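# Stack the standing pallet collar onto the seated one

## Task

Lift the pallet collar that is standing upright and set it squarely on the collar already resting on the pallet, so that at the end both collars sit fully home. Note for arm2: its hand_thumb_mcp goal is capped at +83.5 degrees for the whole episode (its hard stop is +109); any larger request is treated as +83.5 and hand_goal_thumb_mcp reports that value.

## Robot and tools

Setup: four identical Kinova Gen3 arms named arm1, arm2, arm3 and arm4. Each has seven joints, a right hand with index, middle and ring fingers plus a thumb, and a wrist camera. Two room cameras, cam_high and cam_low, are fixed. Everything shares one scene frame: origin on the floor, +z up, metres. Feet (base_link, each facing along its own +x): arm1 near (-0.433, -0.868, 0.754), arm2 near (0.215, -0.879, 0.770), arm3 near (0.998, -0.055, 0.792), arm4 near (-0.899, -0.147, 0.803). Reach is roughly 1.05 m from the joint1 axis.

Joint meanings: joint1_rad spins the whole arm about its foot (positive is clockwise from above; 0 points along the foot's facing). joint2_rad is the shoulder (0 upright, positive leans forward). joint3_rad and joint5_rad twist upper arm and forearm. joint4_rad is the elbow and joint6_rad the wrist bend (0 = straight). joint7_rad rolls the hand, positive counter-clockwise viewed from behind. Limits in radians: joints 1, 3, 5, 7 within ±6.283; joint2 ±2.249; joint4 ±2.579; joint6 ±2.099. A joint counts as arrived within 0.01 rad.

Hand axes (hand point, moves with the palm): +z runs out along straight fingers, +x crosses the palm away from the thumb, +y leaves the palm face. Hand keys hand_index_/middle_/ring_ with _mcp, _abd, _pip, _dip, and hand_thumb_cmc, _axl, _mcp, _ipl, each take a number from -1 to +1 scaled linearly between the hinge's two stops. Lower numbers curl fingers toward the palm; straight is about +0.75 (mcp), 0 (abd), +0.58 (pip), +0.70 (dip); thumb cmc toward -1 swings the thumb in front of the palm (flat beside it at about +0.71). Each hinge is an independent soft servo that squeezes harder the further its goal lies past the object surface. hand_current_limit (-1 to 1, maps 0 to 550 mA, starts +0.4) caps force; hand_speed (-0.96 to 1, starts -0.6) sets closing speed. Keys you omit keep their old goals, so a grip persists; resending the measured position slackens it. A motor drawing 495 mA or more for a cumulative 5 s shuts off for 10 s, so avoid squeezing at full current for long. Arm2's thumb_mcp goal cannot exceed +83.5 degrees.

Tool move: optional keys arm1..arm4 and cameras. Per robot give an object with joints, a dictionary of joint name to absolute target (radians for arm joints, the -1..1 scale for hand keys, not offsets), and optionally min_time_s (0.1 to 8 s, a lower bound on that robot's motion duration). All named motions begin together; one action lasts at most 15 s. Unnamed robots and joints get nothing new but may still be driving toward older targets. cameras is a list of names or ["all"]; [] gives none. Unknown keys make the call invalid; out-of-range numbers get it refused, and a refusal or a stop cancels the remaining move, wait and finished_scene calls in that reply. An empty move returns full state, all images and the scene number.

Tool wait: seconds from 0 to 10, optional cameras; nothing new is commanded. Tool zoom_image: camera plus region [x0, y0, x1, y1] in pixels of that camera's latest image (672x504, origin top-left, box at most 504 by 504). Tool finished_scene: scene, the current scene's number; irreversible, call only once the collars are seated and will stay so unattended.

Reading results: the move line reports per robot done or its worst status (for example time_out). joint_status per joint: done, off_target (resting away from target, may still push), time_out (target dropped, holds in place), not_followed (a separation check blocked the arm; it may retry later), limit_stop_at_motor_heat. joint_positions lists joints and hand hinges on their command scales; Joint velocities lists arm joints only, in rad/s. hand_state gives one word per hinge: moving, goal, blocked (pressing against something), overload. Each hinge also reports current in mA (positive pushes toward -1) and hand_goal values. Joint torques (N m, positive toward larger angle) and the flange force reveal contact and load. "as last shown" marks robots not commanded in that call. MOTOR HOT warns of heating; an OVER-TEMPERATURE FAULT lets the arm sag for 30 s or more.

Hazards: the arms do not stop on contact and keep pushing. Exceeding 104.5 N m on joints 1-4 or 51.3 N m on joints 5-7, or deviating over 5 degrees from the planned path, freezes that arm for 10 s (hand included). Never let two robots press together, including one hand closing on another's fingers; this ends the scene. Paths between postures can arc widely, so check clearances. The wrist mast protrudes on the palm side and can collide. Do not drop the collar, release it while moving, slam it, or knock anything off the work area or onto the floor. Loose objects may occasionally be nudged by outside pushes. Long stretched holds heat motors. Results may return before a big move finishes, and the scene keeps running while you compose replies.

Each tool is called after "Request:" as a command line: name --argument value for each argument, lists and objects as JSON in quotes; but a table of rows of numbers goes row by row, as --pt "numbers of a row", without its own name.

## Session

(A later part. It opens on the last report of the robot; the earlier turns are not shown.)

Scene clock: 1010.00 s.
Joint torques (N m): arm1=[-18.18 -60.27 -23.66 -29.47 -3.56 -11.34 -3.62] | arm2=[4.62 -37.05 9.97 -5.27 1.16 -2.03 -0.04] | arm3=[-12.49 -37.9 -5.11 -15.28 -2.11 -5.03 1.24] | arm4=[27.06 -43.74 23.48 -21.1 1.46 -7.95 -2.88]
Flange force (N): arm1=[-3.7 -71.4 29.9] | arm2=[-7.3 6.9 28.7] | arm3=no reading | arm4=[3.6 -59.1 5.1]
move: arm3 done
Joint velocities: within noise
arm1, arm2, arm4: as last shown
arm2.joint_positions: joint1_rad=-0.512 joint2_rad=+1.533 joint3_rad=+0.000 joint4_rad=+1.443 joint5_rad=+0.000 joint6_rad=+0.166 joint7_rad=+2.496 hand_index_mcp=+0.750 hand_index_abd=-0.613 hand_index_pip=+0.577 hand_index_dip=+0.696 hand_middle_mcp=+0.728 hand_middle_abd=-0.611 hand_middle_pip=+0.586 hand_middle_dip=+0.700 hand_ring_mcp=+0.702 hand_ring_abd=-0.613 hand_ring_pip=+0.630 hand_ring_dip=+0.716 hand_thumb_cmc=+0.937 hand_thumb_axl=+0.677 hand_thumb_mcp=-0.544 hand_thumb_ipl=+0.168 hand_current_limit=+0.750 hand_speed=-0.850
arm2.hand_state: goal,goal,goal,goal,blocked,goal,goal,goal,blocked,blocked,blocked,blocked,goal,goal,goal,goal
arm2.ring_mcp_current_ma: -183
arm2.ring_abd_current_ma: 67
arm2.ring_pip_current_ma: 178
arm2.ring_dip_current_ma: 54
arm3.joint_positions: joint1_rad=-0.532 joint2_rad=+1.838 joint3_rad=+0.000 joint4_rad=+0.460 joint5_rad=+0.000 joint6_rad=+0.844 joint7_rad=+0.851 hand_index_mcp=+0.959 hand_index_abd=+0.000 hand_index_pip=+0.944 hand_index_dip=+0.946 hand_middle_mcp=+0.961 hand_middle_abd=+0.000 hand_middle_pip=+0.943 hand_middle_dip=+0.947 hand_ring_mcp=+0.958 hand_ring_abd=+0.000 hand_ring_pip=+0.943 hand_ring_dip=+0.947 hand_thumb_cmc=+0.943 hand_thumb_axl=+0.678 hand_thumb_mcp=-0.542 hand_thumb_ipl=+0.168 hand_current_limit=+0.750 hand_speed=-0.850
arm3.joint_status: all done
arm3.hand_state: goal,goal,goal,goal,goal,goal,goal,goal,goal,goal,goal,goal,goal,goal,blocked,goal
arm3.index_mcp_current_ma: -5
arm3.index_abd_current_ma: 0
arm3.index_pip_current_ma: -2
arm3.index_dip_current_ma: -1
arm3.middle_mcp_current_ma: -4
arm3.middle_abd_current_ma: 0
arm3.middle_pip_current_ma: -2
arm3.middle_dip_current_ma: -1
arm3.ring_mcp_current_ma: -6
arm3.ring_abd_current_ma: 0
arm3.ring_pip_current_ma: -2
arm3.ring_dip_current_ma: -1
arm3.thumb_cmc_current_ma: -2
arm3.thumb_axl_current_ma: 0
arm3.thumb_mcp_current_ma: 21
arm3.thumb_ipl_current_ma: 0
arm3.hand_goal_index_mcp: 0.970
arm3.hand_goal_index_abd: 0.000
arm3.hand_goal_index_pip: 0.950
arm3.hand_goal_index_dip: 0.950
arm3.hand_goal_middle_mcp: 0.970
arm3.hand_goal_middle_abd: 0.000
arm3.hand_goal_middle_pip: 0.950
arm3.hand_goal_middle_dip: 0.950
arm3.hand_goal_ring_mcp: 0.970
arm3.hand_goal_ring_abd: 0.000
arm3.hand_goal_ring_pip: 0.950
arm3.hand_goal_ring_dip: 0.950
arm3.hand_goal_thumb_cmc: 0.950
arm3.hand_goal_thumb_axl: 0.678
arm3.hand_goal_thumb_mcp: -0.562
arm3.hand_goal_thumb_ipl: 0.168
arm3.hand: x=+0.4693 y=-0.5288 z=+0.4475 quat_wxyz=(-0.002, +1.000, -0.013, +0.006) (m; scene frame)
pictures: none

Request:
move --arm3 '{"joints":{"joint2_rad":1.8274,"joint4_rad":0.476,"joint6_rad":0.8382},"min_time_s":2}' --cameras '["cam_low"]'

Request:
zoom_image --camera "cam_low" --region '[0, 240, 160, 380]'

Scene clock: 1024.23 s.
Joint torques (N m): arm1=[-18.26 -59.64 -23.77 -28.48 -3.51 -10.91 -3.51] | arm2=[3.78 -34.2 8.55 -4.78 0.89 -1.91 -0.19] | arm3=[-12.01 -43.05 -4.76 -15.86 -1.96 -4.18 1.09] | arm4=[27.2 -42.54 23.52 -19.95 1.44 -7.46 -2.9]
Flange force (N): arm1=[-4.9 -70.1 30.7] | arm2=[-5.7 5.4 23.0] | arm3=no reading | arm4=[5.5 -57.9 5.2]
move: arm3 done
Joint velocities: within noise
arm1, arm2, arm4: as last shown
arm2.joint_positions: joint1_rad=-0.512 joint2_rad=+1.533 joint3_rad=+0.000 joint4_rad=+1.443 joint5_rad=+0.000 joint6_rad=+0.166 joint7_rad=+2.496 hand_index_mcp=+0.750 hand_index_abd=-0.613 hand_index_pip=+0.577 hand_index_dip=+0.696 hand_middle_mcp=+0.728 hand_middle_abd=-0.611 hand_middle_pip=+0.586 hand_middle_dip=+0.700 hand_ring_mcp=+0.702 hand_ring_abd=-0.612 hand_ring_pip=+0.630 hand_ring_dip=+0.716 hand_thumb_cmc=+0.937 hand_thumb_axl=+0.677 hand_thumb_mcp=-0.544 hand_thumb_ipl=+0.168 hand_current_limit=+0.750 hand_speed=-0.850
arm2.middle_mcp_current_ma: -79
arm3.joint_positions: joint1_rad=-0.532 joint2_rad=+1.827 joint3_rad=+0.000 joint4_rad=+0.476 joint5_rad=+0.000 joint6_rad=+0.838 joint7_rad=+0.851 hand_index_mcp=+0.959 hand_index_abd=+0.000 hand_index_pip=+0.944 hand_index_dip=+0.946 hand_middle_mcp=+0.961 hand_middle_abd=+0.000 hand_middle_pip=+0.943 hand_middle_dip=+0.947 hand_ring_mcp=+0.958 hand_ring_abd=+0.000 hand_ring_pip=+0.943 hand_ring_dip=+0.947 hand_thumb_cmc=+0.943 hand_thumb_axl=+0.678 hand_thumb_mcp=-0.542 hand_thumb_ipl=+0.168 hand_current_limit=+0.750 hand_speed=-0.850
arm3.joint_status: all done
arm3.hand_state: goal,goal,goal,goal,goal,goal,goal,goal,goal,goal,goal,goal,goal,goal,blocked,goal
arm3.index_mcp_current_ma: -5
arm3.index_abd_current_ma: 0
arm3.index_pip_current_ma: -2
arm3.index_dip_current_ma: -1
arm3.middle_mcp_current_ma: -4
arm3.middle_abd_current_ma: 0
arm3.middle_pip_current_ma: -2
arm3.middle_dip_current_ma: -1
arm3.ring_mcp_current_ma: -6
arm3.ring_abd_current_ma: 0
arm3.ring_pip_current_ma: -2
arm3.ring_dip_current_ma: -1
arm3.thumb_cmc_current_ma: -2
arm3.thumb_axl_current_ma: 0
arm3.thumb_mcp_current_ma: 21
arm3.thumb_ipl_current_ma: 0
arm3.hand_goal_index_mcp: 0.970
arm3.hand_goal_index_abd: 0.000
arm3.hand_goal_index_pip: 0.950
arm3.hand_goal_index_dip: 0.950
arm3.hand_goal_middle_mcp: 0.970
arm3.hand_goal_middle_abd: 0.000
arm3.hand_goal_middle_pip: 0.950
arm3.hand_goal_middle_dip: 0.950
arm3.hand_goal_ring_mcp: 0.970
arm3.hand_goal_ring_abd: 0.000
arm3.hand_goal_ring_pip: 0.950
arm3.hand_goal_ring_dip: 0.950
arm3.hand_goal_thumb_cmc: 0.950
arm3.hand_goal_thumb_axl: 0.678
arm3.hand_goal_thumb_mcp: -0.562
arm3.hand_goal_thumb_ipl: 0.168
arm3.hand: x=+0.4693 y=-0.5288 z=+0.4505 quat_wxyz=(-0.002, +1.000, -0.013, +0.006) (m; scene frame)
pictures: cam_low

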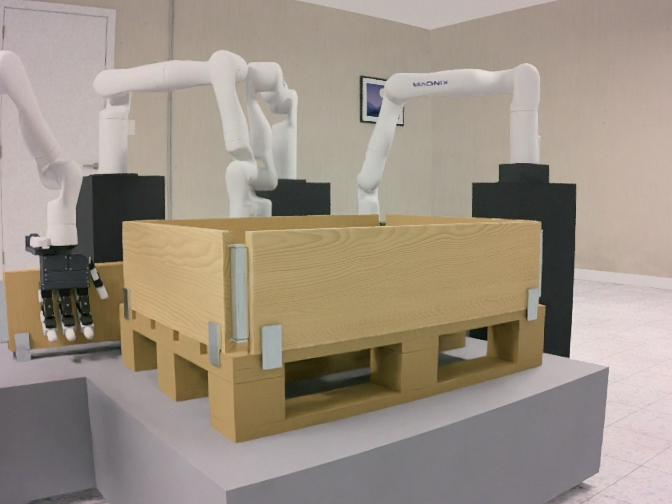

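Scaled by 3.150 from the camera's 672x504 image, which has a finer 960x720 frame.

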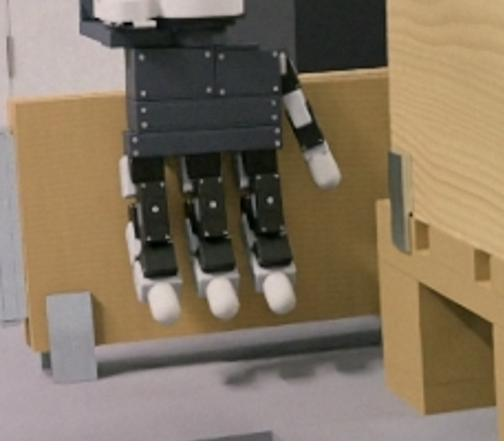

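Request:
move --arm1 '{"joints":{"joint2_rad":1.49147,"joint4_rad":1.59288,"joint6_rad":0.05725},"min_time_s":3}' --arm2 '{"joints":{"joint2_rad":1.50903,"joint4_rad":1.46527,"joint6_rad":0.16729},"min_time_s":3}' --arm3 '{"joints":{"joint1_rad":-0.5335,"joint2_rad":1.79673,"joint4_rad":0.51758,"joint6_rad":0.82729,"joint7_rad":0.8491},"min_time_s":3}' --arm4 '{"joints":{"joint2_rad":1.65824,"joint4_rad":1.15776,"joint6_rad":0.32559},"min_time_s":3}' --cameras '["cam_low","arm2_cam_wrist"]'

Request:
zoom_image --camera "cam_low" --region '[0, 240, 160, 380]'

Scene clock: 1083.03 s.
Joint torques (N m): arm1=[-19.04 -61.23 -24.71 -29.39 -3.65 -11.25 -3.62] | arm2=[4.34 -37.64 9.75 -6.86 1.3 -2.87 0.09] | arm3=[-13.52 -44.64 -5.71 -17.19 -2.13 -4.9 1.24] | arm4=[28.29 -41.98 24.87 -21.32 1.52 -8.07 -2.98]
Flange force (N): arm1=[-5.5 -72.4 33.8] | arm2=[-5.5 8.9 26.6] | arm3=no reading | arm4=[3.6 -62.0 0.9]
move: arm1 done; arm2 done; arm3 done; arm4 done
TORQUE WARNING: arm1's joint2_rad reached its warning level (56.7 N m). A warning alone does not stop the arm.
Joint velocities: within noise
arm1.joint_positions: joint1_rad=+0.612 joint2_rad=+1.491 joint3_rad=+0.000 joint4_rad=+1.593 joint5_rad=+0.000 joint6_rad=+0.057 joint7_rad=+0.650 hand_index_mcp=+0.959 hand_index_abd=+0.000 hand_index_pip=+0.943 hand_index_dip=+0.947 hand_middle_mcp=+0.959 hand_middle_abd=+0.000 hand_middle_pip=+0.944 hand_middle_dip=+0.947 hand_ring_mcp=+0.959 hand_ring_abd=+0.000 hand_ring_pip=+0.943 hand_ring_dip=+0.947 hand_thumb_cmc=+0.943 hand_thumb_axl=+0.678 hand_thumb_mcp=-0.543 hand_thumb_ipl=+0.168 hand_current_limit=+0.750 hand_speed=-0.850
arm1.joint_status: all done
arm1.hand_state: goal,goal,goal,goal,goal,goal,goal,goal,goal,goal,goal,goal,goal,goal,goal,goal
arm1.index_mcp_current_ma: -25
arm1.index_abd_current_ma: 0
arm1.index_pip_current_ma: -12
arm1.index_dip_current_ma: -5
arm1.middle_mcp_current_ma: -25
arm1.middle_abd_current_ma: 0
arm1.middle_pip_current_ma: -12
arm1.middle_dip_current_ma: -5
arm1.ring_mcp_current_ma: -25
arm1.ring_abd_current_ma: 0
arm1.ring_pip_current_ma: -13
arm1.ring_dip_current_ma: -5
arm1.thumb_cmc_current_ma: -13
arm1.thumb_axl_current_ma: 0
arm1.thumb_mcp_current_ma: 65
arm1.thumb_ipl_current_ma: 0
arm1.hand_goal_index_mcp: 0.970
arm1.hand_goal_index_abd: 0.000
arm1.hand_goal_index_pip: 0.950
arm1.hand_goal_index_dip: 0.950
arm1.hand_goal_middle_mcp: 0.970
arm1.hand_goal_middle_abd: 0.000
arm1.hand_goal_middle_pip: 0.950
arm1.hand_goal_middle_dip: 0.950
arm1.hand_goal_ring_mcp: 0.970
arm1.hand_goal_ring_abd: 0.000
arm1.hand_goal_ring_pip: 0.950
arm1.hand_goal_ring_dip: 0.950
arm1.hand_goal_thumb_cmc: 0.950
arm1.hand_goal_thumb_axl: 0.678
arm1.hand_goal_thumb_mcp: -0.562
arm1.hand_goal_thumb_ipl: 0.168
arm1.hand: x=-0.1149 y=-0.4586 z=+0.4567 quat_wxyz=(+0.000, +0.013, +1.000, -0.001) (m; scene frame)
arm2.joint_positions: joint1_rad=-0.512 joint2_rad=+1.509 joint3_rad=+0.000 joint4_rad=+1.465 joint5_rad=+0.000 joint6_rad=+0.167 joint7_rad=+2.496 hand_index_mcp=+0.750 hand_index_abd=-0.613 hand_index_pip=+0.577 hand_index_dip=+0.696 hand_middle_mcp=+0.728 hand_middle_abd=-0.611 hand_middle_pip=+0.586 hand_middle_dip=+0.700 hand_ring_mcp=+0.702 hand_ring_abd=-0.611 hand_ring_pip=+0.630 hand_ring_dip=+0.716 hand_thumb_cmc=+0.937 hand_thumb_axl=+0.677 hand_thumb_mcp=-0.544 hand_thumb_ipl=+0.168 hand_current_limit=+0.750 hand_speed=-0.850
arm2.joint_status: all done
arm2.hand_state: goal,goal,goal,goal,blocked,goal,goal,goal,blocked,blocked,blocked,blocked,goal,goal,goal,goal
arm2.index_mcp_current_ma: -9
arm2.index_abd_current_ma: 13
arm2.index_pip_current_ma: 1
arm2.index_dip_current_ma: 0
arm2.middle_mcp_current_ma: -78
arm2.middle_abd_current_ma: 18
arm2.middle_pip_current_ma: 23
arm2.middle_dip_current_ma: 8
arm2.ring_mcp_current_ma: -183
arm2.ring_abd_current_ma: 72
arm2.ring_pip_current_ma: 180
arm2.ring_dip_current_ma: 55
arm2.thumb_cmc_current_ma: -32
arm2.thumb_axl_current_ma: -2
arm2.thumb_mcp_current_ma: 62
arm2.thumb_ipl_current_ma: 0
arm2.hand_goal_index_mcp: 0.754
arm2.hand_goal_index_abd: -0.620
arm2.hand_goal_index_pip: 0.576
arm2.hand_goal_index_dip: 0.696
arm2.hand_goal_middle_mcp: 0.754
arm2.hand_goal_middle_abd: -0.620
arm2.hand_goal_middle_pip: 0.576
arm2.hand_goal_middle_dip: 0.696
arm2.hand_goal_ring_mcp: 0.754
arm2.hand_goal_ring_abd: -0.640
arm2.hand_goal_ring_pip: 0.576
arm2.hand_goal_ring_dip: 0.696
arm2.hand_goal_thumb_cmc: 0.950
arm2.hand_goal_thumb_axl: 0.678
arm2.hand_goal_thumb_mcp: -0.562
arm2.hand_goal_thumb_ipl: 0.168
arm2.hand: x=-0.0638 y=-0.5639 z=+0.4700 quat_wxyz=(+0.000, -1.000, +0.013, +0.000) (m; scene frame)
arm3.joint_positions: joint1_rad=-0.533 joint2_rad=+1.797 joint3_rad=+0.000 joint4_rad=+0.518 joint5_rad=+0.000 joint6_rad=+0.827 joint7_rad=+0.849 hand_index_mcp=+0.959 hand_index_abd=+0.000 hand_index_pip=+0.944 hand_index_dip=+0.946 hand_middle_mcp=+0.961 hand_middle_abd=+0.000 hand_middle_pip=+0.943 hand_middle_dip=+0.947 hand_ring_mcp=+0.958 hand_ring_abd=+0.000 hand_ring_pip=+0.943 hand_ring_dip=+0.947 hand_thumb_cmc=+0.943 hand_thumb_axl=+0.678 hand_thumb_mcp=-0.542 hand_thumb_ipl=+0.168 hand_current_limit=+0.750 hand_speed=-0.850
arm3.joint_status: all done
arm3.hand_state: goal,goal,goal,goal,goal,goal,goal,goal,goal,goal,goal,goal,goal,goal,blocked,goal
arm3.index_mcp_current_ma: -5
arm3.index_abd_current_ma: 0
arm3.index_pip_current_ma: -2
arm3.index_dip_current_ma: -1
arm3.middle_mcp_current_ma: -4
arm3.middle_abd_current_ma: 0
arm3.middle_pip_current_ma: -2
arm3.middle_dip_current_ma: -1
arm3.ring_mcp_current_ma: -6
arm3.ring_abd_current_ma: 0
arm3.ring_pip_current_ma: -2
arm3.ring_dip_current_ma: -1
arm3.thumb_cmc_current_ma: -2
arm3.thumb_axl_current_ma: 0
arm3.thumb_mcp_current_ma: 21
arm3.thumb_ipl_current_ma: 0
arm3.hand_goal_index_mcp: 0.970
arm3.hand_goal_index_abd: 0.000
arm3.hand_goal_index_pip: 0.950
arm3.hand_goal_index_dip: 0.950
arm3.hand_goal_middle_mcp: 0.970
arm3.hand_goal_middle_abd: 0.000
arm3.hand_goal_middle_pip: 0.950
arm3.hand_goal_middle_dip: 0.950
arm3.hand_goal_ring_mcp: 0.970
arm3.hand_goal_ring_abd: 0.000
arm3.hand_goal_ring_pip: 0.950
arm3.hand_goal_ring_dip: 0.950
arm3.hand_goal_thumb_cmc: 0.950
arm3.hand_goal_thumb_axl: 0.678
arm3.hand_goal_thumb_mcp: -0.562
arm3.hand_goal_thumb_ipl: 0.168
arm3.hand: x=+0.4693 y=-0.5303 z=+0.4605 quat_wxyz=(-0.002, +1.000, -0.013, +0.006) (m; scene frame)
arm4.joint_positions: joint1_rad=+0.347 joint2_rad=+1.658 joint3_rad=+0.000 joint4_rad=+1.158 joint5_rad=+0.000 joint6_rad=+0.326 joint7_rad=-0.913 hand_index_mcp=+0.960 hand_index_abd=+0.000 hand_index_pip=+0.943 hand_index_dip=+0.947 hand_middle_mcp=+0.960 hand_middle_abd=+0.000 hand_middle_pip=+0.943 hand_middle_dip=+0.947 hand_ring_mcp=+0.960 hand_ring_abd=+0.000 hand_ring_pip=+0.944 hand_ring_dip=+0.947 hand_thumb_cmc=+0.944 hand_thumb_axl=+0.678 hand_thumb_mcp=-0.541 hand_thumb_ipl=+0.168 hand_current_limit=+0.750 hand_speed=-0.850
arm4.joint_status: all done
arm4.hand_state: goal,goal,goal,goal,goal,goal,goal,goal,goal,goal,goal,goal,goal,goal,blocked,goal
arm4.index_mcp_current_ma: -4
arm4.index_abd_current_ma: 0
arm4.index_pip_current_ma: -2
arm4.index_dip_current_ma: -1
arm4.middle_mcp_current_ma: -4
arm4.middle_abd_current_ma: 0
arm4.middle_pip_current_ma: -2
arm4.middle_dip_current_ma: -1
arm4.ring_mcp_current_ma: -5
arm4.ring_abd_current_ma: 0
arm4.ring_pip_current_ma: -2
arm4.ring_dip_current_ma: -1
arm4.thumb_cmc_current_ma: -2
arm4.thumb_axl_current_ma: 0
arm4.thumb_mcp_current_ma: 22
arm4.thumb_ipl_current_ma: 0
arm4.hand_goal_index_mcp: 0.970
arm4.hand_goal_index_abd: 0.000
arm4.hand_goal_index_pip: 0.950
arm4.hand_goal_index_dip: 0.950
arm4.hand_goal_middle_mcp: 0.970
arm4.hand_goal_middle_abd: 0.000
arm4.hand_goal_middle_pip: 0.950
arm4.hand_goal_middle_dip: 0.950
arm4.hand_goal_ring_mcp: 0.970
arm4.hand_goal_ring_abd: 0.000
arm4.hand_goal_ring_pip: 0.950
arm4.hand_goal_ring_dip: 0.950
arm4.hand_goal_thumb_cmc: 0.950
arm4.hand_goal_thumb_axl: 0.678
arm4.hand_goal_thumb_mcp: -0.562
arm4.hand_goal_thumb_ipl: 0.168
arm4.hand: x=-0.4920 y=-0.5392 z=+0.4548 quat_wxyz=(+0.000, +0.999, +0.038, +0.004) (m; scene frame)
pictures: arm2_cam_wrist, cam_low

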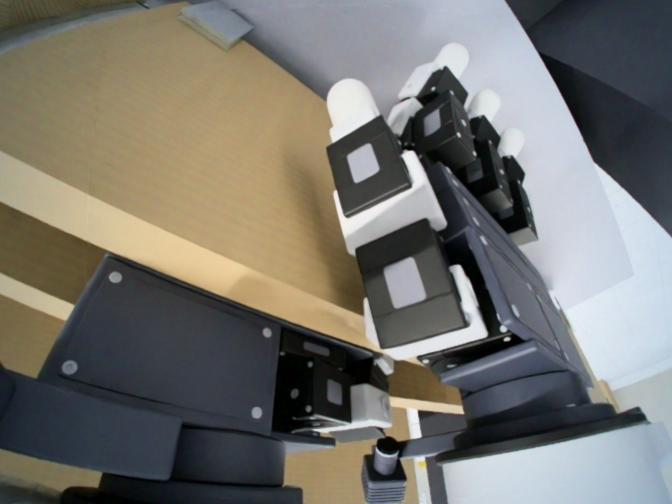

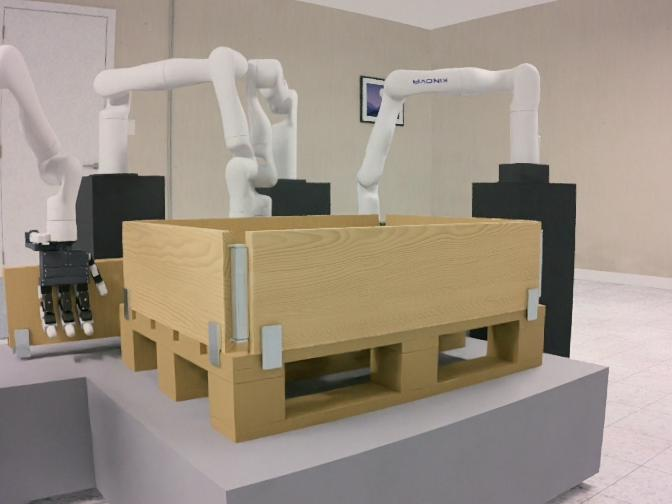

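Scaled by 3.150 from the camera's 672x504 image, which has a finer 960x720 frame.

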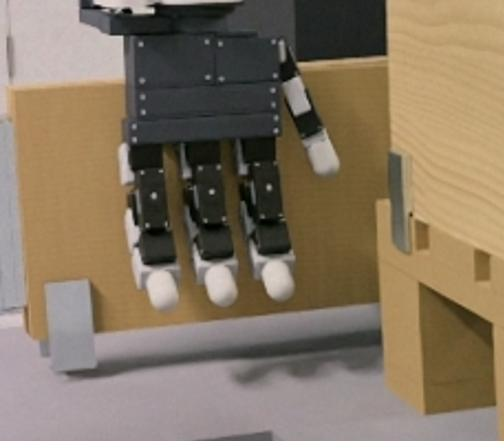

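Request:
move --arm1 '{"joints":{"joint2_rad":1.44395,"joint4_rad":1.63382,"joint6_rad":0.06383},"min_time_s":4}' --arm2 '{"joints":{"joint2_rad":1.46213,"joint4_rad":1.50686,"joint6_rad":0.1726},"min_time_s":4}' --arm3 '{"joints":{"joint2_rad":1.7346,"joint4_rad":0.60429,"joint6_rad":0.80271},"min_time_s":4}' --arm4 '{"joints":{"joint2_rad":1.60729,"joint4_rad":1.21278,"joint6_rad":0.32153},"min_time_s":4}' --cameras '["cam_low","cam_high","arm3_cam_wrist","arm4_cam_wrist"]'

Scene clock: 1111.60 s.
Joint torques (N m): arm1=[-18.62 -59.42 -23.86 -31.46 -3.87 -12.12 -3.78] | arm2=[3.61 -36.68 8.63 -6.63 0.86 -2.54 -0.31] | arm3=[-13.69 -45.3 -6.26 -17.29 -2.06 -4.86 1.23] | arm4=[29.36 -44.03 26.42 -21.74 1.52 -8.24 -3.11]
Flange force (N): arm1=[-2.6 -75.0 28.0] | arm2=[-3.5 7.7 25.3] | arm3=[-5.7 -20.2 19.7] | arm4=[5.4 -62.9 6.5]
move: arm1 done; arm2 done; arm3 done; arm4 done
TORQUE WARNING: arm1's joint2_rad reached its warning level (56.7 N m). A warning alone does not stop the arm.
Joint velocities: within noise
arm1.joint_positions: joint1_rad=+0.612 joint2_rad=+1.444 joint3_rad=+0.000 joint4_rad=+1.634 joint5_rad=+0.000 joint6_rad=+0.064 joint7_rad=+0.650 hand_index_mcp=+0.959 hand_index_abd=+0.000 hand_index_pip=+0.943 hand_index_dip=+0.947 hand_middle_mcp=+0.959 hand_middle_abd=+0.000 hand_middle_pip=+0.944 hand_middle_dip=+0.947 hand_ring_mcp=+0.959 hand_ring_abd=+0.000 hand_ring_pip=+0.943 hand_ring_dip=+0.947 hand_thumb_cmc=+0.943 hand_thumb_axl=+0.678 hand_thumb_mcp=-0.543 hand_thumb_ipl=+0.168 hand_current_limit=+0.750 hand_speed=-0.850
arm1.joint_status: all done
arm1.hand_state: goal,goal,goal,goal,goal,goal,goal,goal,goal,goal,goal,goal,goal,goal,goal,goal
arm1.index_mcp_current_ma: -25
arm1.index_abd_current_ma: 0
arm1.index_pip_current_ma: -12
arm1.index_dip_current_ma: -5
arm1.middle_mcp_current_ma: -25
arm1.middle_abd_current_ma: 0
arm1.middle_pip_current_ma: -12
arm1.middle_dip_current_ma: -5
arm1.ring_mcp_current_ma: -25
arm1.ring_abd_current_ma: 0
arm1.ring_pip_current_ma: -13
arm1.ring_dip_current_ma: -5
arm1.thumb_cmc_current_ma: -13
arm1.thumb_axl_current_ma: 0
arm1.thumb_mcp_current_ma: 65
arm1.thumb_ipl_current_ma: 0
arm1.hand_goal_index_mcp: 0.970
arm1.hand_goal_index_abd: 0.000
arm1.hand_goal_index_pip: 0.950
arm1.hand_goal_index_dip: 0.950
arm1.hand_goal_middle_mcp: 0.970
arm1.hand_goal_middle_abd: 0.000
arm1.hand_goal_middle_pip: 0.950
arm1.hand_goal_middle_dip: 0.950
arm1.hand_goal_ring_mcp: 0.970
arm1.hand_goal_ring_abd: 0.000
arm1.hand_goal_ring_pip: 0.950
arm1.hand_goal_ring_dip: 0.950
arm1.hand_goal_thumb_cmc: 0.950
arm1.hand_goal_thumb_axl: 0.678
arm1.hand_goal_thumb_mcp: -0.562
arm1.hand_goal_thumb_ipl: 0.168
arm1.hand: x=-0.1149 y=-0.4586 z=+0.4767 quat_wxyz=(+0.000, +0.013, +1.000, -0.001) (m; scene frame)
arm2.joint_positions: joint1_rad=-0.512 joint2_rad=+1.462 joint3_rad=+0.000 joint4_rad=+1.507 joint5_rad=+0.000 joint6_rad=+0.173 joint7_rad=+2.496 hand_index_mcp=+0.750 hand_index_abd=-0.613 hand_index_pip=+0.577 hand_index_dip=+0.696 hand_middle_mcp=+0.732 hand_middle_abd=-0.611 hand_middle_pip=+0.585 hand_middle_dip=+0.700 hand_ring_mcp=+0.703 hand_ring_abd=-0.608 hand_ring_pip=+0.630 hand_ring_dip=+0.716 hand_thumb_cmc=+0.937 hand_thumb_axl=+0.677 hand_thumb_mcp=-0.544 hand_thumb_ipl=+0.168 hand_current_limit=+0.750 hand_speed=-0.850
arm2.joint_status: all done
arm2.hand_state: goal,goal,goal,goal,blocked,goal,goal,goal,blocked,blocked,blocked,blocked,goal,goal,goal,goal
arm2.index_mcp_current_ma: -9
arm2.index_abd_current_ma: 13
arm2.index_pip_current_ma: 1
arm2.index_dip_current_ma: 0
arm2.middle_mcp_current_ma: -66
arm2.middle_abd_current_ma: 18
arm2.middle_pip_current_ma: 20
arm2.middle_dip_current_ma: 8
arm2.ring_mcp_current_ma: -179
arm2.ring_abd_current_ma: 79
arm2.ring_pip_current_ma: 180
arm2.ring_dip_current_ma: 55
arm2.thumb_cmc_current_ma: -32
arm2.thumb_axl_current_ma: -2
arm2.thumb_mcp_current_ma: 62
arm2.thumb_ipl_current_ma: 0
arm2.hand_goal_index_mcp: 0.754
arm2.hand_goal_index_abd: -0.620
arm2.hand_goal_index_pip: 0.576
arm2.hand_goal_index_dip: 0.696
arm2.hand_goal_middle_mcp: 0.754
arm2.hand_goal_middle_abd: -0.620
arm2.hand_goal_middle_pip: 0.576
arm2.hand_goal_middle_dip: 0.696
arm2.hand_goal_ring_mcp: 0.754
arm2.hand_goal_ring_abd: -0.640
arm2.hand_goal_ring_pip: 0.576
arm2.hand_goal_ring_dip: 0.696
arm2.hand_goal_thumb_cmc: 0.950
arm2.hand_goal_thumb_axl: 0.678
arm2.hand_goal_thumb_mcp: -0.562
arm2.hand_goal_thumb_ipl: 0.168
arm2.hand: x=-0.0638 y=-0.5639 z=+0.4899 quat_wxyz=(+0.000, -1.000, +0.013, +0.000) (m; scene frame)
arm3.joint_positions: joint1_rad=-0.533 joint2_rad=+1.735 joint3_rad=+0.000 joint4_rad=+0.604 joint5_rad=+0.000 joint6_rad=+0.803 joint7_rad=+0.849 hand_index_mcp=+0.959 hand_index_abd=+0.000 hand_index_pip=+0.944 hand_index_dip=+0.946 hand_middle_mcp=+0.961 hand_middle_abd=+0.000 hand_middle_pip=+0.943 hand_middle_dip=+0.947 hand_ring_mcp=+0.958 hand_ring_abd=+0.000 hand_ring_pip=+0.943 hand_ring_dip=+0.947 hand_thumb_cmc=+0.943 hand_thumb_axl=+0.678 hand_thumb_mcp=-0.542 hand_thumb_ipl=+0.168 hand_current_limit=+0.750 hand_speed=-0.850
arm3.joint_status: all done
arm3.hand_state: goal,goal,goal,goal,goal,goal,goal,goal,goal,goal,goal,goal,goal,goal,blocked,goal
arm3.index_mcp_current_ma: -5
arm3.index_abd_current_ma: 0
arm3.index_pip_current_ma: -2
arm3.index_dip_current_ma: -1
arm3.middle_mcp_current_ma: -4
arm3.middle_abd_current_ma: 0
arm3.middle_pip_current_ma: -2
arm3.middle_dip_current_ma: -1
arm3.ring_mcp_current_ma: -6
arm3.ring_abd_current_ma: 0
arm3.ring_pip_current_ma: -2
arm3.ring_dip_current_ma: -1
arm3.thumb_cmc_current_ma: -2
arm3.thumb_axl_current_ma: 0
arm3.thumb_mcp_current_ma: 21
arm3.thumb_ipl_current_ma: 0
arm3.hand_goal_index_mcp: 0.970
arm3.hand_goal_index_abd: 0.000
arm3.hand_goal_index_pip: 0.950
arm3.hand_goal_index_dip: 0.950
arm3.hand_goal_middle_mcp: 0.970
arm3.hand_goal_middle_abd: 0.000
arm3.hand_goal_middle_pip: 0.950
arm3.hand_goal_middle_dip: 0.950
arm3.hand_goal_ring_mcp: 0.970
arm3.hand_goal_ring_abd: 0.000
arm3.hand_goal_ring_pip: 0.950
arm3.hand_goal_ring_dip: 0.950
arm3.hand_goal_thumb_cmc: 0.950
arm3.hand_goal_thumb_axl: 0.678
arm3.hand_goal_thumb_mcp: -0.562
arm3.hand_goal_thumb_ipl: 0.168
arm3.hand: x=+0.4693 y=-0.5302 z=+0.4806 quat_wxyz=(-0.002, +1.000, -0.013, +0.006) (m; scene frame)
arm4.joint_positions: joint1_rad=+0.347 joint2_rad=+1.607 joint3_rad=+0.000 joint4_rad=+1.213 joint5_rad=+0.000 joint6_rad=+0.322 joint7_rad=-0.913 hand_index_mcp=+0.960 hand_index_abd=+0.000 hand_index_pip=+0.943 hand_index_dip=+0.947 hand_middle_mcp=+0.960 hand_middle_abd=+0.000 hand_middle_pip=+0.943 hand_middle_dip=+0.947 hand_ring_mcp=+0.960 hand_ring_abd=+0.000 hand_ring_pip=+0.944 hand_ring_dip=+0.947 hand_thumb_cmc=+0.944 hand_thumb_axl=+0.678 hand_thumb_mcp=-0.541 hand_thumb_ipl=+0.168 hand_current_limit=+0.750 hand_speed=-0.850
arm4.joint_status: all done
arm4.hand_state: goal,goal,goal,goal,goal,goal,goal,goal,goal,goal,goal,goal,goal,goal,blocked,goal
arm4.index_mcp_current_ma: -4
arm4.index_abd_current_ma: 0
arm4.index_pip_current_ma: -2
arm4.index_dip_current_ma: -1
arm4.middle_mcp_current_ma: -4
arm4.middle_abd_current_ma: 0
arm4.middle_pip_current_ma: -2
arm4.middle_dip_current_ma: -1
arm4.ring_mcp_current_ma: -5
arm4.ring_abd_current_ma: 0
arm4.ring_pip_current_ma: -2
arm4.ring_dip_current_ma: -1
arm4.thumb_cmc_current_ma: -2
arm4.thumb_axl_current_ma: 0
arm4.thumb_mcp_current_ma: 22
arm4.thumb_ipl_current_ma: 0
arm4.hand_goal_index_mcp: 0.970
arm4.hand_goal_index_abd: 0.000
arm4.hand_goal_index_pip: 0.950
arm4.hand_goal_index_dip: 0.950
arm4.hand_goal_middle_mcp: 0.970
arm4.hand_goal_middle_abd: 0.000
arm4.hand_goal_middle_pip: 0.950
arm4.hand_goal_middle_dip: 0.950
arm4.hand_goal_ring_mcp: 0.970
arm4.hand_goal_ring_abd: 0.000
arm4.hand_goal_ring_pip: 0.950
arm4.hand_goal_ring_dip: 0.950
arm4.hand_goal_thumb_cmc: 0.950
arm4.hand_goal_thumb_axl: 0.678
arm4.hand_goal_thumb_mcp: -0.562
arm4.hand_goal_thumb_ipl: 0.168
arm4.hand: x=-0.4920 y=-0.5393 z=+0.4758 quat_wxyz=(+0.000, +0.999, +0.038, +0.004) (m; scene frame)
pictures: arm3_cam_wrist, arm4_cam_wrist, cam_high, cam_low

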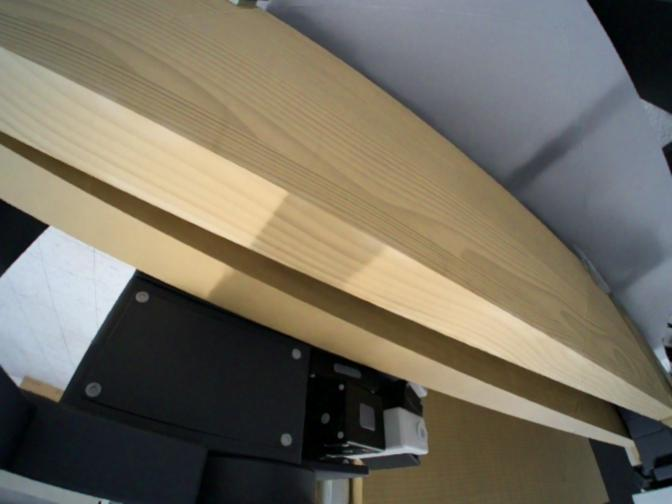

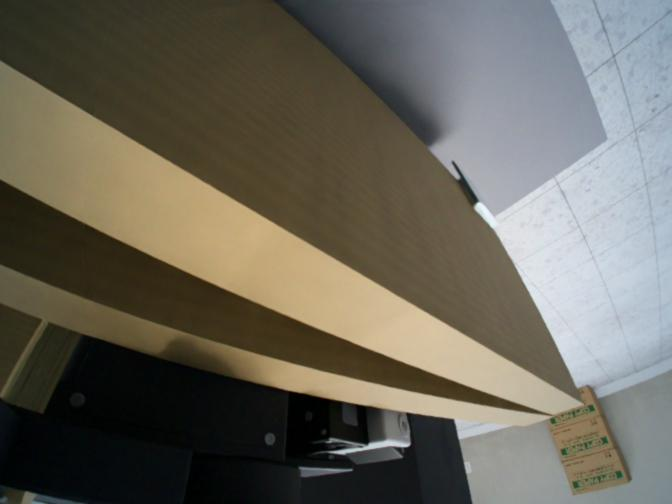

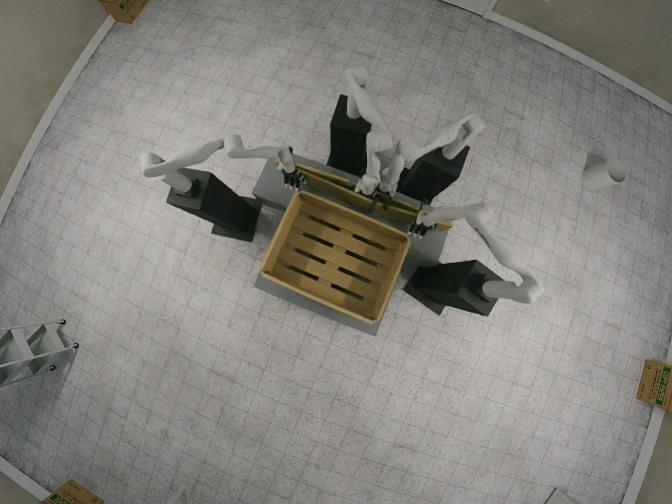

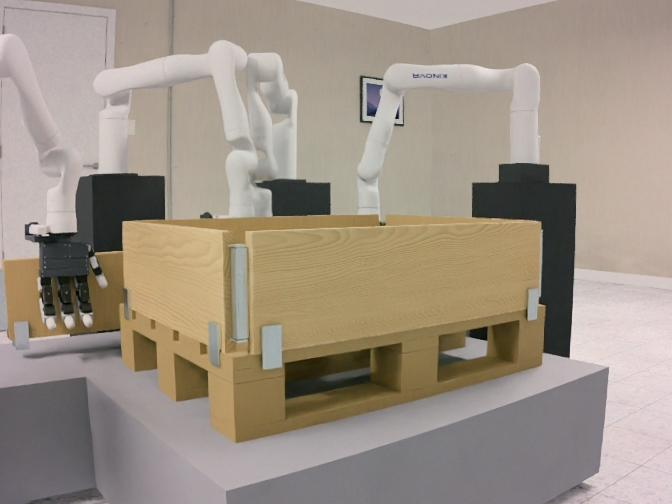

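Request:
move --arm1 '{"joints":{"joint2_rad":1.34867,"joint4_rad":1.70693,"joint6_rad":0.08599},"min_time_s":5}' --arm2 '{"joints":{"joint2_rad":1.36855,"joint4_rad":1.58069,"joint6_rad":0.19235},"min_time_s":5}' --arm3 '{"joints":{"joint2_rad":1.6257,"joint4_rad":0.73805,"joint6_rad":0.77784},"min_time_s":5}' --arm4 '{"joints":{"joint2_rad":1.51266,"joint4_rad":1.30507,"joint6_rad":0.32386},"min_time_s":5}'

Scene clock: 1149.50 s.
Joint torques (N m): arm1=[-19.47 -59.57 -24.44 -35.25 -4.56 -13.55 -4.17] | arm2=[2.86 -38.15 7.7 -7.35 0.75 -2.64 -0.39] | arm3=[-13.05 -45.41 -6.67 -18.48 -1.83 -5.63 1.24] | arm4=[30.34 -44.6 27.96 -24.43 1.57 -9.4 -3.21]
Flange force (N): arm1=[-0.7 -81.7 27.4] | arm2=[-1.8 6.8 28.7] | arm3=[-0.8 -23.0 17.0] | arm4=[2.2 -67.8 5.1]
move: arm1 done; arm2 done; arm3 done; arm4 done
TORQUE WARNING: arm1's joint2_rad reached its warning level (56.7 N m). A warning alone does not stop the arm.
Joint velocities: within noise
arm1.joint_positions: joint1_rad=+0.612 joint2_rad=+1.349 joint3_rad=+0.000 joint4_rad=+1.707 joint5_rad=+0.000 joint6_rad=+0.086 joint7_rad=+0.650 hand_index_mcp=+0.959 hand_index_abd=+0.000 hand_index_pip=+0.943 hand_index_dip=+0.947 hand_middle_mcp=+0.959 hand_middle_abd=+0.000 hand_middle_pip=+0.944 hand_middle_dip=+0.947 hand_ring_mcp=+0.959 hand_ring_abd=+0.000 hand_ring_pip=+0.943 hand_ring_dip=+0.947 hand_thumb_cmc=+0.943 hand_thumb_axl=+0.678 hand_thumb_mcp=-0.543 hand_thumb_ipl=+0.168 hand_current_limit=+0.750 hand_speed=-0.850
arm1.joint_status: all done
arm1.hand_state: goal,goal,goal,goal,goal,goal,goal,goal,goal,goal,goal,goal,goal,goal,goal,goal
arm1.index_mcp_current_ma: -25
arm1.index_abd_current_ma: 0
arm1.index_pip_current_ma: -12
arm1.index_dip_current_ma: -5
arm1.middle_mcp_current_ma: -25
arm1.middle_abd_current_ma: 0
arm1.middle_pip_current_ma: -12
arm1.middle_dip_current_ma: -5
arm1.ring_mcp_current_ma: -25
arm1.ring_abd_current_ma: 0
arm1.ring_pip_current_ma: -13
arm1.ring_dip_current_ma: -5
arm1.thumb_cmc_current_ma: -13
arm1.thumb_axl_current_ma: 0
arm1.thumb_mcp_current_ma: 65
arm1.thumb_ipl_current_ma: 0
arm1.hand_goal_index_mcp: 0.970
arm1.hand_goal_index_abd: 0.000
arm1.hand_goal_index_pip: 0.950
arm1.hand_goal_index_dip: 0.950
arm1.hand_goal_middle_mcp: 0.970
arm1.hand_goal_middle_abd: 0.000
arm1.hand_goal_middle_pip: 0.950
arm1.hand_goal_middle_dip: 0.950
arm1.hand_goal_ring_mcp: 0.970
arm1.hand_goal_ring_abd: 0.000
arm1.hand_goal_ring_pip: 0.950
arm1.hand_goal_ring_dip: 0.950
arm1.hand_goal_thumb_cmc: 0.950
arm1.hand_goal_thumb_axl: 0.678
arm1.hand_goal_thumb_mcp: -0.562
arm1.hand_goal_thumb_ipl: 0.168
arm1.hand: x=-0.1150 y=-0.4585 z=+0.5167 quat_wxyz=(+0.000, +0.013, +1.000, -0.001) (m; scene frame)
arm2.joint_positions: joint1_rad=-0.512 joint2_rad=+1.369 joint3_rad=+0.000 joint4_rad=+1.581 joint5_rad=+0.000 joint6_rad=+0.192 joint7_rad=+2.496 hand_index_mcp=+0.750 hand_index_abd=-0.613 hand_index_pip=+0.577 hand_index_dip=+0.696 hand_middle_mcp=+0.732 hand_middle_abd=-0.611 hand_middle_pip=+0.585 hand_middle_dip=+0.700 hand_ring_mcp=+0.703 hand_ring_abd=-0.608 hand_ring_pip=+0.631 hand_ring_dip=+0.716 hand_thumb_cmc=+0.937 hand_thumb_axl=+0.677 hand_thumb_mcp=-0.544 hand_thumb_ipl=+0.168 hand_current_limit=+0.750 hand_speed=-0.850
arm2.joint_status: all done
arm2.hand_state: goal,goal,goal,goal,blocked,goal,goal,goal,blocked,blocked,blocked,blocked,goal,goal,goal,goal
arm2.index_mcp_current_ma: -9
arm2.index_abd_current_ma: 13
arm2.index_pip_current_ma: 1
arm2.index_dip_current_ma: 0
arm2.middle_mcp_current_ma: -66
arm2.middle_abd_current_ma: 18
arm2.middle_pip_current_ma: 20
arm2.middle_dip_current_ma: 8
arm2.ring_mcp_current_ma: -179
arm2.ring_abd_current_ma: 81
arm2.ring_pip_current_ma: 182
arm2.ring_dip_current_ma: 55
arm2.thumb_cmc_current_ma: -32
arm2.thumb_axl_current_ma: -2
arm2.thumb_mcp_current_ma: 62
arm2.thumb_ipl_current_ma: 0
arm2.hand_goal_index_mcp: 0.754
arm2.hand_goal_index_abd: -0.620
arm2.hand_goal_index_pip: 0.576
arm2.hand_goal_index_dip: 0.696
arm2.hand_goal_middle_mcp: 0.754
arm2.hand_goal_middle_abd: -0.620
arm2.hand_goal_middle_pip: 0.576
arm2.hand_goal_middle_dip: 0.696
arm2.hand_goal_ring_mcp: 0.754
arm2.hand_goal_ring_abd: -0.640
arm2.hand_goal_ring_pip: 0.576
arm2.hand_goal_ring_dip: 0.696
arm2.hand_goal_thumb_cmc: 0.950
arm2.hand_goal_thumb_axl: 0.678
arm2.hand_goal_thumb_mcp: -0.562
arm2.hand_goal_thumb_ipl: 0.168
arm2.hand: x=-0.0638 y=-0.5639 z=+0.5300 quat_wxyz=(+0.000, -1.000, +0.013, +0.000) (m; scene frame)
arm3.joint_positions: joint1_rad=-0.533 joint2_rad=+1.626 joint3_rad=+0.000 joint4_rad=+0.738 joint5_rad=+0.000 joint6_rad=+0.778 joint7_rad=+0.849 hand_index_mcp=+0.959 hand_index_abd=+0.000 hand_index_pip=+0.944 hand_index_dip=+0.946 hand_middle_mcp=+0.961 hand_middle_abd=+0.000 hand_middle_pip=+0.943 hand_middle_dip=+0.947 hand_ring_mcp=+0.958 hand_ring_abd=+0.000 hand_ring_pip=+0.943 hand_ring_dip=+0.947 hand_thumb_cmc=+0.943 hand_thumb_axl=+0.678 hand_thumb_mcp=-0.542 hand_thumb_ipl=+0.168 hand_current_limit=+0.750 hand_speed=-0.850
arm3.joint_status: all done
arm3.hand_state: goal,goal,goal,goal,goal,goal,goal,goal,goal,goal,goal,goal,goal,goal,blocked,goal
arm3.index_mcp_current_ma: -5
arm3.index_abd_current_ma: 0
arm3.index_pip_current_ma: -2
arm3.index_dip_current_ma: -1
arm3.middle_mcp_current_ma: -4
arm3.middle_abd_current_ma: 0
arm3.middle_pip_current_ma: -2
arm3.middle_dip_current_ma: -1
arm3.ring_mcp_current_ma: -6
arm3.ring_abd_current_ma: 0
arm3.ring_pip_current_ma: -2
arm3.ring_dip_current_ma: -1
arm3.thumb_cmc_current_ma: -2
arm3.thumb_axl_current_ma: 0
arm3.thumb_mcp_current_ma: 21
arm3.thumb_ipl_current_ma: 0
arm3.hand_goal_index_mcp: 0.970
arm3.hand_goal_index_abd: 0.000
arm3.hand_goal_index_pip: 0.950
arm3.hand_goal_index_dip: 0.950
arm3.hand_goal_middle_mcp: 0.970
arm3.hand_goal_middle_abd: 0.000
arm3.hand_goal_middle_pip: 0.950
arm3.hand_goal_middle_dip: 0.950
arm3.hand_goal_ring_mcp: 0.970
arm3.hand_goal_ring_abd: 0.000
arm3.hand_goal_ring_pip: 0.950
arm3.hand_goal_ring_dip: 0.950
arm3.hand_goal_thumb_cmc: 0.950
arm3.hand_goal_thumb_axl: 0.678
arm3.hand_goal_thumb_mcp: -0.562
arm3.hand_goal_thumb_ipl: 0.168
arm3.hand: x=+0.4692 y=-0.5301 z=+0.5205 quat_wxyz=(-0.002, +1.000, -0.013, +0.006) (m; scene frame)
arm4.joint_positions: joint1_rad=+0.347 joint2_rad=+1.513 joint3_rad=+0.000 joint4_rad=+1.305 joint5_rad=+0.000 joint6_rad=+0.324 joint7_rad=-0.913 hand_index_mcp=+0.960 hand_index_abd=+0.000 hand_index_pip=+0.943 hand_index_dip=+0.947 hand_middle_mcp=+0.960 hand_middle_abd=+0.000 hand_middle_pip=+0.943 hand_middle_dip=+0.947 hand_ring_mcp=+0.960 hand_ring_abd=+0.000 hand_ring_pip=+0.944 hand_ring_dip=+0.947 hand_thumb_cmc=+0.944 hand_thumb_axl=+0.678 hand_thumb_mcp=-0.541 hand_thumb_ipl=+0.168 hand_current_limit=+0.750 hand_speed=-0.850
arm4.joint_status: all done
arm4.hand_state: goal,goal,goal,goal,goal,goal,goal,goal,goal,goal,goal,goal,goal,goal,blocked,goal
arm4.index_mcp_current_ma: -4
arm4.index_abd_current_ma: 0
arm4.index_pip_current_ma: -2
arm4.index_dip_current_ma: -1
arm4.middle_mcp_current_ma: -4
arm4.middle_abd_current_ma: 0
arm4.middle_pip_current_ma: -2
arm4.middle_dip_current_ma: -1
arm4.ring_mcp_current_ma: -5
arm4.ring_abd_current_ma: 0
arm4.ring_pip_current_ma: -2
arm4.ring_dip_current_ma: -1
arm4.thumb_cmc_current_ma: -2
arm4.thumb_axl_current_ma: 0
arm4.thumb_mcp_current_ma: 22
arm4.thumb_ipl_current_ma: 0
arm4.hand_goal_index_mcp: 0.970
arm4.hand_goal_index_abd: 0.000
arm4.hand_goal_index_pip: 0.950
arm4.hand_goal_index_dip: 0.950
arm4.hand_goal_middle_mcp: 0.970
arm4.hand_goal_middle_abd: 0.000
arm4.hand_goal_middle_pip: 0.950
arm4.hand_goal_middle_dip: 0.950
arm4.hand_goal_ring_mcp: 0.970
arm4.hand_goal_ring_abd: 0.000
arm4.hand_goal_ring_pip: 0.950
arm4.hand_goal_ring_dip: 0.950
arm4.hand_goal_thumb_cmc: 0.950
arm4.hand_goal_thumb_axl: 0.678
arm4.hand_goal_thumb_mcp: -0.562
arm4.hand_goal_thumb_ipl: 0.168
arm4.hand: x=-0.4921 y=-0.5395 z=+0.5158 quat_wxyz=(+0.000, +0.999, +0.038, +0.004) (m; scene frame)
pictures: none

Request:
move --arm1 '{"joints":{"joint1_rad":0.6136,"joint2_rad":1.25247,"joint4_rad":1.77093,"joint6_rad":0.1182,"joint7_rad":0.6511},"min_time_s":5}' --arm2 '{"joints":{"joint2_rad":1.27538,"joint4_rad":1.64246,"joint6_rad":0.22375},"min_time_s":5}' --arm3 '{"joints":{"joint2_rad":1.52884,"joint4_rad":0.83819,"joint6_rad":0.77456},"min_time_s":5}' --arm4 '{"joints":{"joint1_rad":0.3453,"joint2_rad":1.4201,"joint4_rad":1.38514,"joint6_rad":0.33634,"joint7_rad":-0.9142},"min_time_s":5}' --cameras '["cam_high","cam_low"]'

Scene clock: 1181.83 s.
Joint torques (N m): arm1=[-15.21 -56.42 -18.84 -32.11 -4.25 -11.95 -3.68] | arm2=[2.98 -37.51 7.88 -10.03 1.15 -3.95 -0.18] | arm3=[-10.91 -46.21 -5.74 -19.81 -1.36 -6.16 1.15] | arm4=[26.56 -40.81 24.71 -22.98 1.52 -8.81 -2.9]
Flange force (N): arm1=[3.3 -69.7 33.3] | arm2=[-0.2 10.5 23.8] | arm3=[4.0 -22.7 17.2] | arm4=[0.0 -60.9 3.3]
move: arm1 done; arm2 done; arm3 done; arm4 done
TORQUE WARNING: arm1's joint2_rad reached its warning level (56.7 N m). A warning alone does not stop the arm.
Joint velocities: within noise
arm1.joint_positions: joint1_rad=+0.614 joint2_rad=+1.252 joint3_rad=+0.000 joint4_rad=+1.771 joint5_rad=+0.000 joint6_rad=+0.118 joint7_rad=+0.651 hand_index_mcp=+0.959 hand_index_abd=+0.000 hand_index_pip=+0.943 hand_index_dip=+0.947 hand_middle_mcp=+0.959 hand_middle_abd=+0.000 hand_middle_pip=+0.944 hand_middle_dip=+0.947 hand_ring_mcp=+0.959 hand_ring_abd=+0.000 hand_ring_pip=+0.943 hand_ring_dip=+0.947 hand_thumb_cmc=+0.943 hand_thumb_axl=+0.678 hand_thumb_mcp=-0.543 hand_thumb_ipl=+0.168 hand_current_limit=+0.750 hand_speed=-0.850
arm1.joint_status: all done
arm1.hand_state: goal,goal,goal,goal,goal,goal,goal,goal,goal,goal,goal,goal,goal,goal,goal,goal
arm1.index_mcp_current_ma: -25
arm1.index_abd_current_ma: 0
arm1.index_pip_current_ma: -12
arm1.index_dip_current_ma: -5
arm1.middle_mcp_current_ma: -25
arm1.middle_abd_current_ma: 0
arm1.middle_pip_current_ma: -12
arm1.middle_dip_current_ma: -5
arm1.ring_mcp_current_ma: -25
arm1.ring_abd_current_ma: 0
arm1.ring_pip_current_ma: -13
arm1.ring_dip_current_ma: -5
arm1.thumb_cmc_current_ma: -13
arm1.thumb_axl_current_ma: 0
arm1.thumb_mcp_current_ma: 65
arm1.thumb_ipl_current_ma: 0
arm1.hand_goal_index_mcp: 0.970
arm1.hand_goal_index_abd: 0.000
arm1.hand_goal_index_pip: 0.950
arm1.hand_goal_index_dip: 0.950
arm1.hand_goal_middle_mcp: 0.970
arm1.hand_goal_middle_abd: 0.000
arm1.hand_goal_middle_pip: 0.950
arm1.hand_goal_middle_dip: 0.950
arm1.hand_goal_ring_mcp: 0.970
arm1.hand_goal_ring_abd: 0.000
arm1.hand_goal_ring_pip: 0.950
arm1.hand_goal_ring_dip: 0.950
arm1.hand_goal_thumb_cmc: 0.950
arm1.hand_goal_thumb_axl: 0.678
arm1.hand_goal_thumb_mcp: -0.562
arm1.hand_goal_thumb_ipl: 0.168
arm1.hand: x=-0.1150 y=-0.4595 z=+0.5567 quat_wxyz=(+0.000, +0.013, +1.000, -0.001) (m; scene frame)
arm2.joint_positions: joint1_rad=-0.512 joint2_rad=+1.275 joint3_rad=+0.000 joint4_rad=+1.642 joint5_rad=+0.000 joint6_rad=+0.224 joint7_rad=+2.496 hand_index_mcp=+0.750 hand_index_abd=-0.613 hand_index_pip=+0.577 hand_index_dip=+0.696 hand_middle_mcp=+0.732 hand_middle_abd=-0.611 hand_middle_pip=+0.584 hand_middle_dip=+0.700 hand_ring_mcp=+0.703 hand_ring_abd=-0.607 hand_ring_pip=+0.631 hand_ring_dip=+0.716 hand_thumb_cmc=+0.937 hand_thumb_axl=+0.677 hand_thumb_mcp=-0.544 hand_thumb_ipl=+0.168 hand_current_limit=+0.750 hand_speed=-0.850
arm2.joint_status: all done
arm2.hand_state: goal,goal,goal,goal,blocked,goal,goal,goal,blocked,blocked,blocked,blocked,goal,goal,goal,goal
arm2.index_mcp_current_ma: -9
arm2.index_abd_current_ma: 13
arm2.index_pip_current_ma: 1
arm2.index_dip_current_ma: 0
arm2.middle_mcp_current_ma: -66
arm2.middle_abd_current_ma: 18
arm2.middle_pip_current_ma: 19
arm2.middle_dip_current_ma: 8
arm2.ring_mcp_current_ma: -179
arm2.ring_abd_current_ma: 84
arm2.ring_pip_current_ma: 182
arm2.ring_dip_current_ma: 55
arm2.thumb_cmc_current_ma: -32
arm2.thumb_axl_current_ma: -2
arm2.thumb_mcp_current_ma: 62
arm2.thumb_ipl_current_ma: 0
arm2.hand_goal_index_mcp: 0.754
arm2.hand_goal_index_abd: -0.620
arm2.hand_goal_index_pip: 0.576
arm2.hand_goal_index_dip: 0.696
arm2.hand_goal_middle_mcp: 0.754
arm2.hand_goal_middle_abd: -0.620
arm2.hand_goal_middle_pip: 0.576
arm2.hand_goal_middle_dip: 0.696
arm2.hand_goal_ring_mcp: 0.754
arm2.hand_goal_ring_abd: -0.640
arm2.hand_goal_ring_pip: 0.576
arm2.hand_goal_ring_dip: 0.696
arm2.hand_goal_thumb_cmc: 0.950
arm2.hand_goal_thumb_axl: 0.678
arm2.hand_goal_thumb_mcp: -0.562
arm2.hand_goal_thumb_ipl: 0.168
arm2.hand: x=-0.0638 y=-0.5639 z=+0.5700 quat_wxyz=(+0.000, -1.000, +0.013, +0.000) (m; scene frame)
arm3.joint_positions: joint1_rad=-0.533 joint2_rad=+1.529 joint3_rad=+0.000 joint4_rad=+0.838 joint5_rad=+0.000 joint6_rad=+0.775 joint7_rad=+0.849 hand_index_mcp=+0.959 hand_index_abd=+0.000 hand_index_pip=+0.944 hand_index_dip=+0.946 hand_middle_mcp=+0.961 hand_middle_abd=+0.000 hand_middle_pip=+0.943 hand_middle_dip=+0.947 hand_ring_mcp=+0.958 hand_ring_abd=+0.000 hand_ring_pip=+0.943 hand_ring_dip=+0.947 hand_thumb_cmc=+0.943 hand_thumb_axl=+0.678 hand_thumb_mcp=-0.542 hand_thumb_ipl=+0.168 hand_current_limit=+0.750 hand_speed=-0.850
arm3.joint_status: all done
arm3.hand_state: goal,goal,goal,goal,goal,goal,goal,goal,goal,goal,goal,goal,goal,goal,blocked,goal
arm3.index_mcp_current_ma: -5
arm3.index_abd_current_ma: 0
arm3.index_pip_current_ma: -2
arm3.index_dip_current_ma: -1
arm3.middle_mcp_current_ma: -4
arm3.middle_abd_current_ma: 0
arm3.middle_pip_current_ma: -2
arm3.middle_dip_current_ma: -1
arm3.ring_mcp_current_ma: -6
arm3.ring_abd_current_ma: 0
arm3.ring_pip_current_ma: -2
arm3.ring_dip_current_ma: -1
arm3.thumb_cmc_current_ma: -2
arm3.thumb_axl_current_ma: 0
arm3.thumb_mcp_current_ma: 21
arm3.thumb_ipl_current_ma: 0
arm3.hand_goal_index_mcp: 0.970
arm3.hand_goal_index_abd: 0.000
arm3.hand_goal_index_pip: 0.950
arm3.hand_goal_index_dip: 0.950
arm3.hand_goal_middle_mcp: 0.970
arm3.hand_goal_middle_abd: 0.000
arm3.hand_goal_middle_pip: 0.950
arm3.hand_goal_middle_dip: 0.950
arm3.hand_goal_ring_mcp: 0.970
arm3.hand_goal_ring_abd: 0.000
arm3.hand_goal_ring_pip: 0.950
arm3.hand_goal_ring_dip: 0.950
arm3.hand_goal_thumb_cmc: 0.950
arm3.hand_goal_thumb_axl: 0.678
arm3.hand_goal_thumb_mcp: -0.562
arm3.hand_goal_thumb_ipl: 0.168
arm3.hand: x=+0.4691 y=-0.5299 z=+0.5605 quat_wxyz=(-0.002, +1.000, -0.013, +0.006) (m; scene frame)
arm4.joint_positions: joint1_rad=+0.345 joint2_rad=+1.420 joint3_rad=+0.000 joint4_rad=+1.385 joint5_rad=+0.000 joint6_rad=+0.336 joint7_rad=-0.914 hand_index_mcp=+0.960 hand_index_abd=+0.000 hand_index_pip=+0.943 hand_index_dip=+0.947 hand_middle_mcp=+0.960 hand_middle_abd=+0.000 hand_middle_pip=+0.943 hand_middle_dip=+0.947 hand_ring_mcp=+0.960 hand_ring_abd=+0.000 hand_ring_pip=+0.944 hand_ring_dip=+0.947 hand_thumb_cmc=+0.944 hand_thumb_axl=+0.678 hand_thumb_mcp=-0.541 hand_thumb_ipl=+0.168 hand_current_limit=+0.750 hand_speed=-0.850
arm4.joint_status: all done
arm4.hand_state: goal,goal,goal,goal,goal,goal,goal,goal,goal,goal,goal,goal,goal,goal,blocked,goal
arm4.index_mcp_current_ma: -4
arm4.index_abd_current_ma: 0
arm4.index_pip_current_ma: -2
arm4.index_dip_current_ma: -1
arm4.middle_mcp_current_ma: -4
arm4.middle_abd_current_ma: 0
arm4.middle_pip_current_ma: -2
arm4.middle_dip_current_ma: -1
arm4.ring_mcp_current_ma: -5
arm4.ring_abd_current_ma: 0
arm4.ring_pip_current_ma: -2
arm4.ring_dip_current_ma: -1
arm4.thumb_cmc_current_ma: -2
arm4.thumb_axl_current_ma: 0
arm4.thumb_mcp_current_ma: 22
arm4.thumb_ipl_current_ma: 0
arm4.hand_goal_index_mcp: 0.970
arm4.hand_goal_index_abd: 0.000
arm4.hand_goal_index_pip: 0.950
arm4.hand_goal_index_dip: 0.950
arm4.hand_goal_middle_mcp: 0.970
arm4.hand_goal_middle_abd: 0.000
arm4.hand_goal_middle_pip: 0.950
arm4.hand_goal_middle_dip: 0.950
arm4.hand_goal_ring_mcp: 0.970
arm4.hand_goal_ring_abd: 0.000
arm4.hand_goal_ring_pip: 0.950
arm4.hand_goal_ring_dip: 0.950
arm4.hand_goal_thumb_cmc: 0.950
arm4.hand_goal_thumb_axl: 0.678
arm4.hand_goal_thumb_mcp: -0.562
arm4.hand_goal_thumb_ipl: 0.168
arm4.hand: x=-0.4922 y=-0.5386 z=+0.5558 quat_wxyz=(+0.000, +0.999, +0.038, +0.004) (m; scene frame)
pictures: cam_high, cam_low

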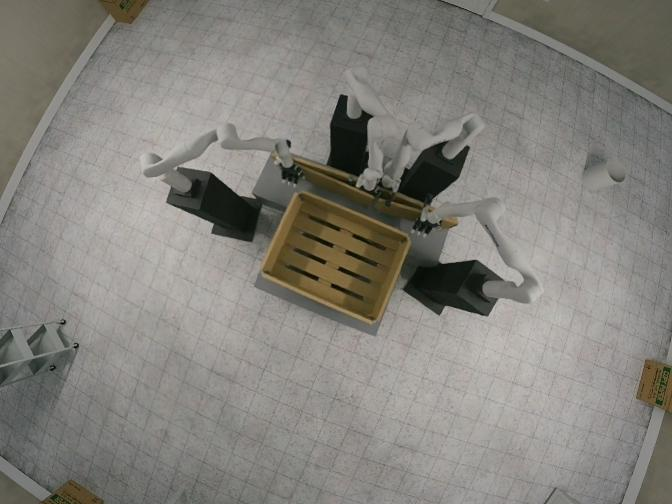

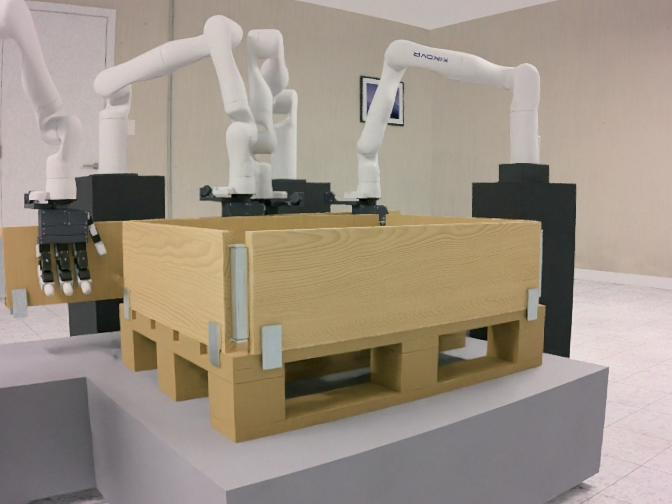

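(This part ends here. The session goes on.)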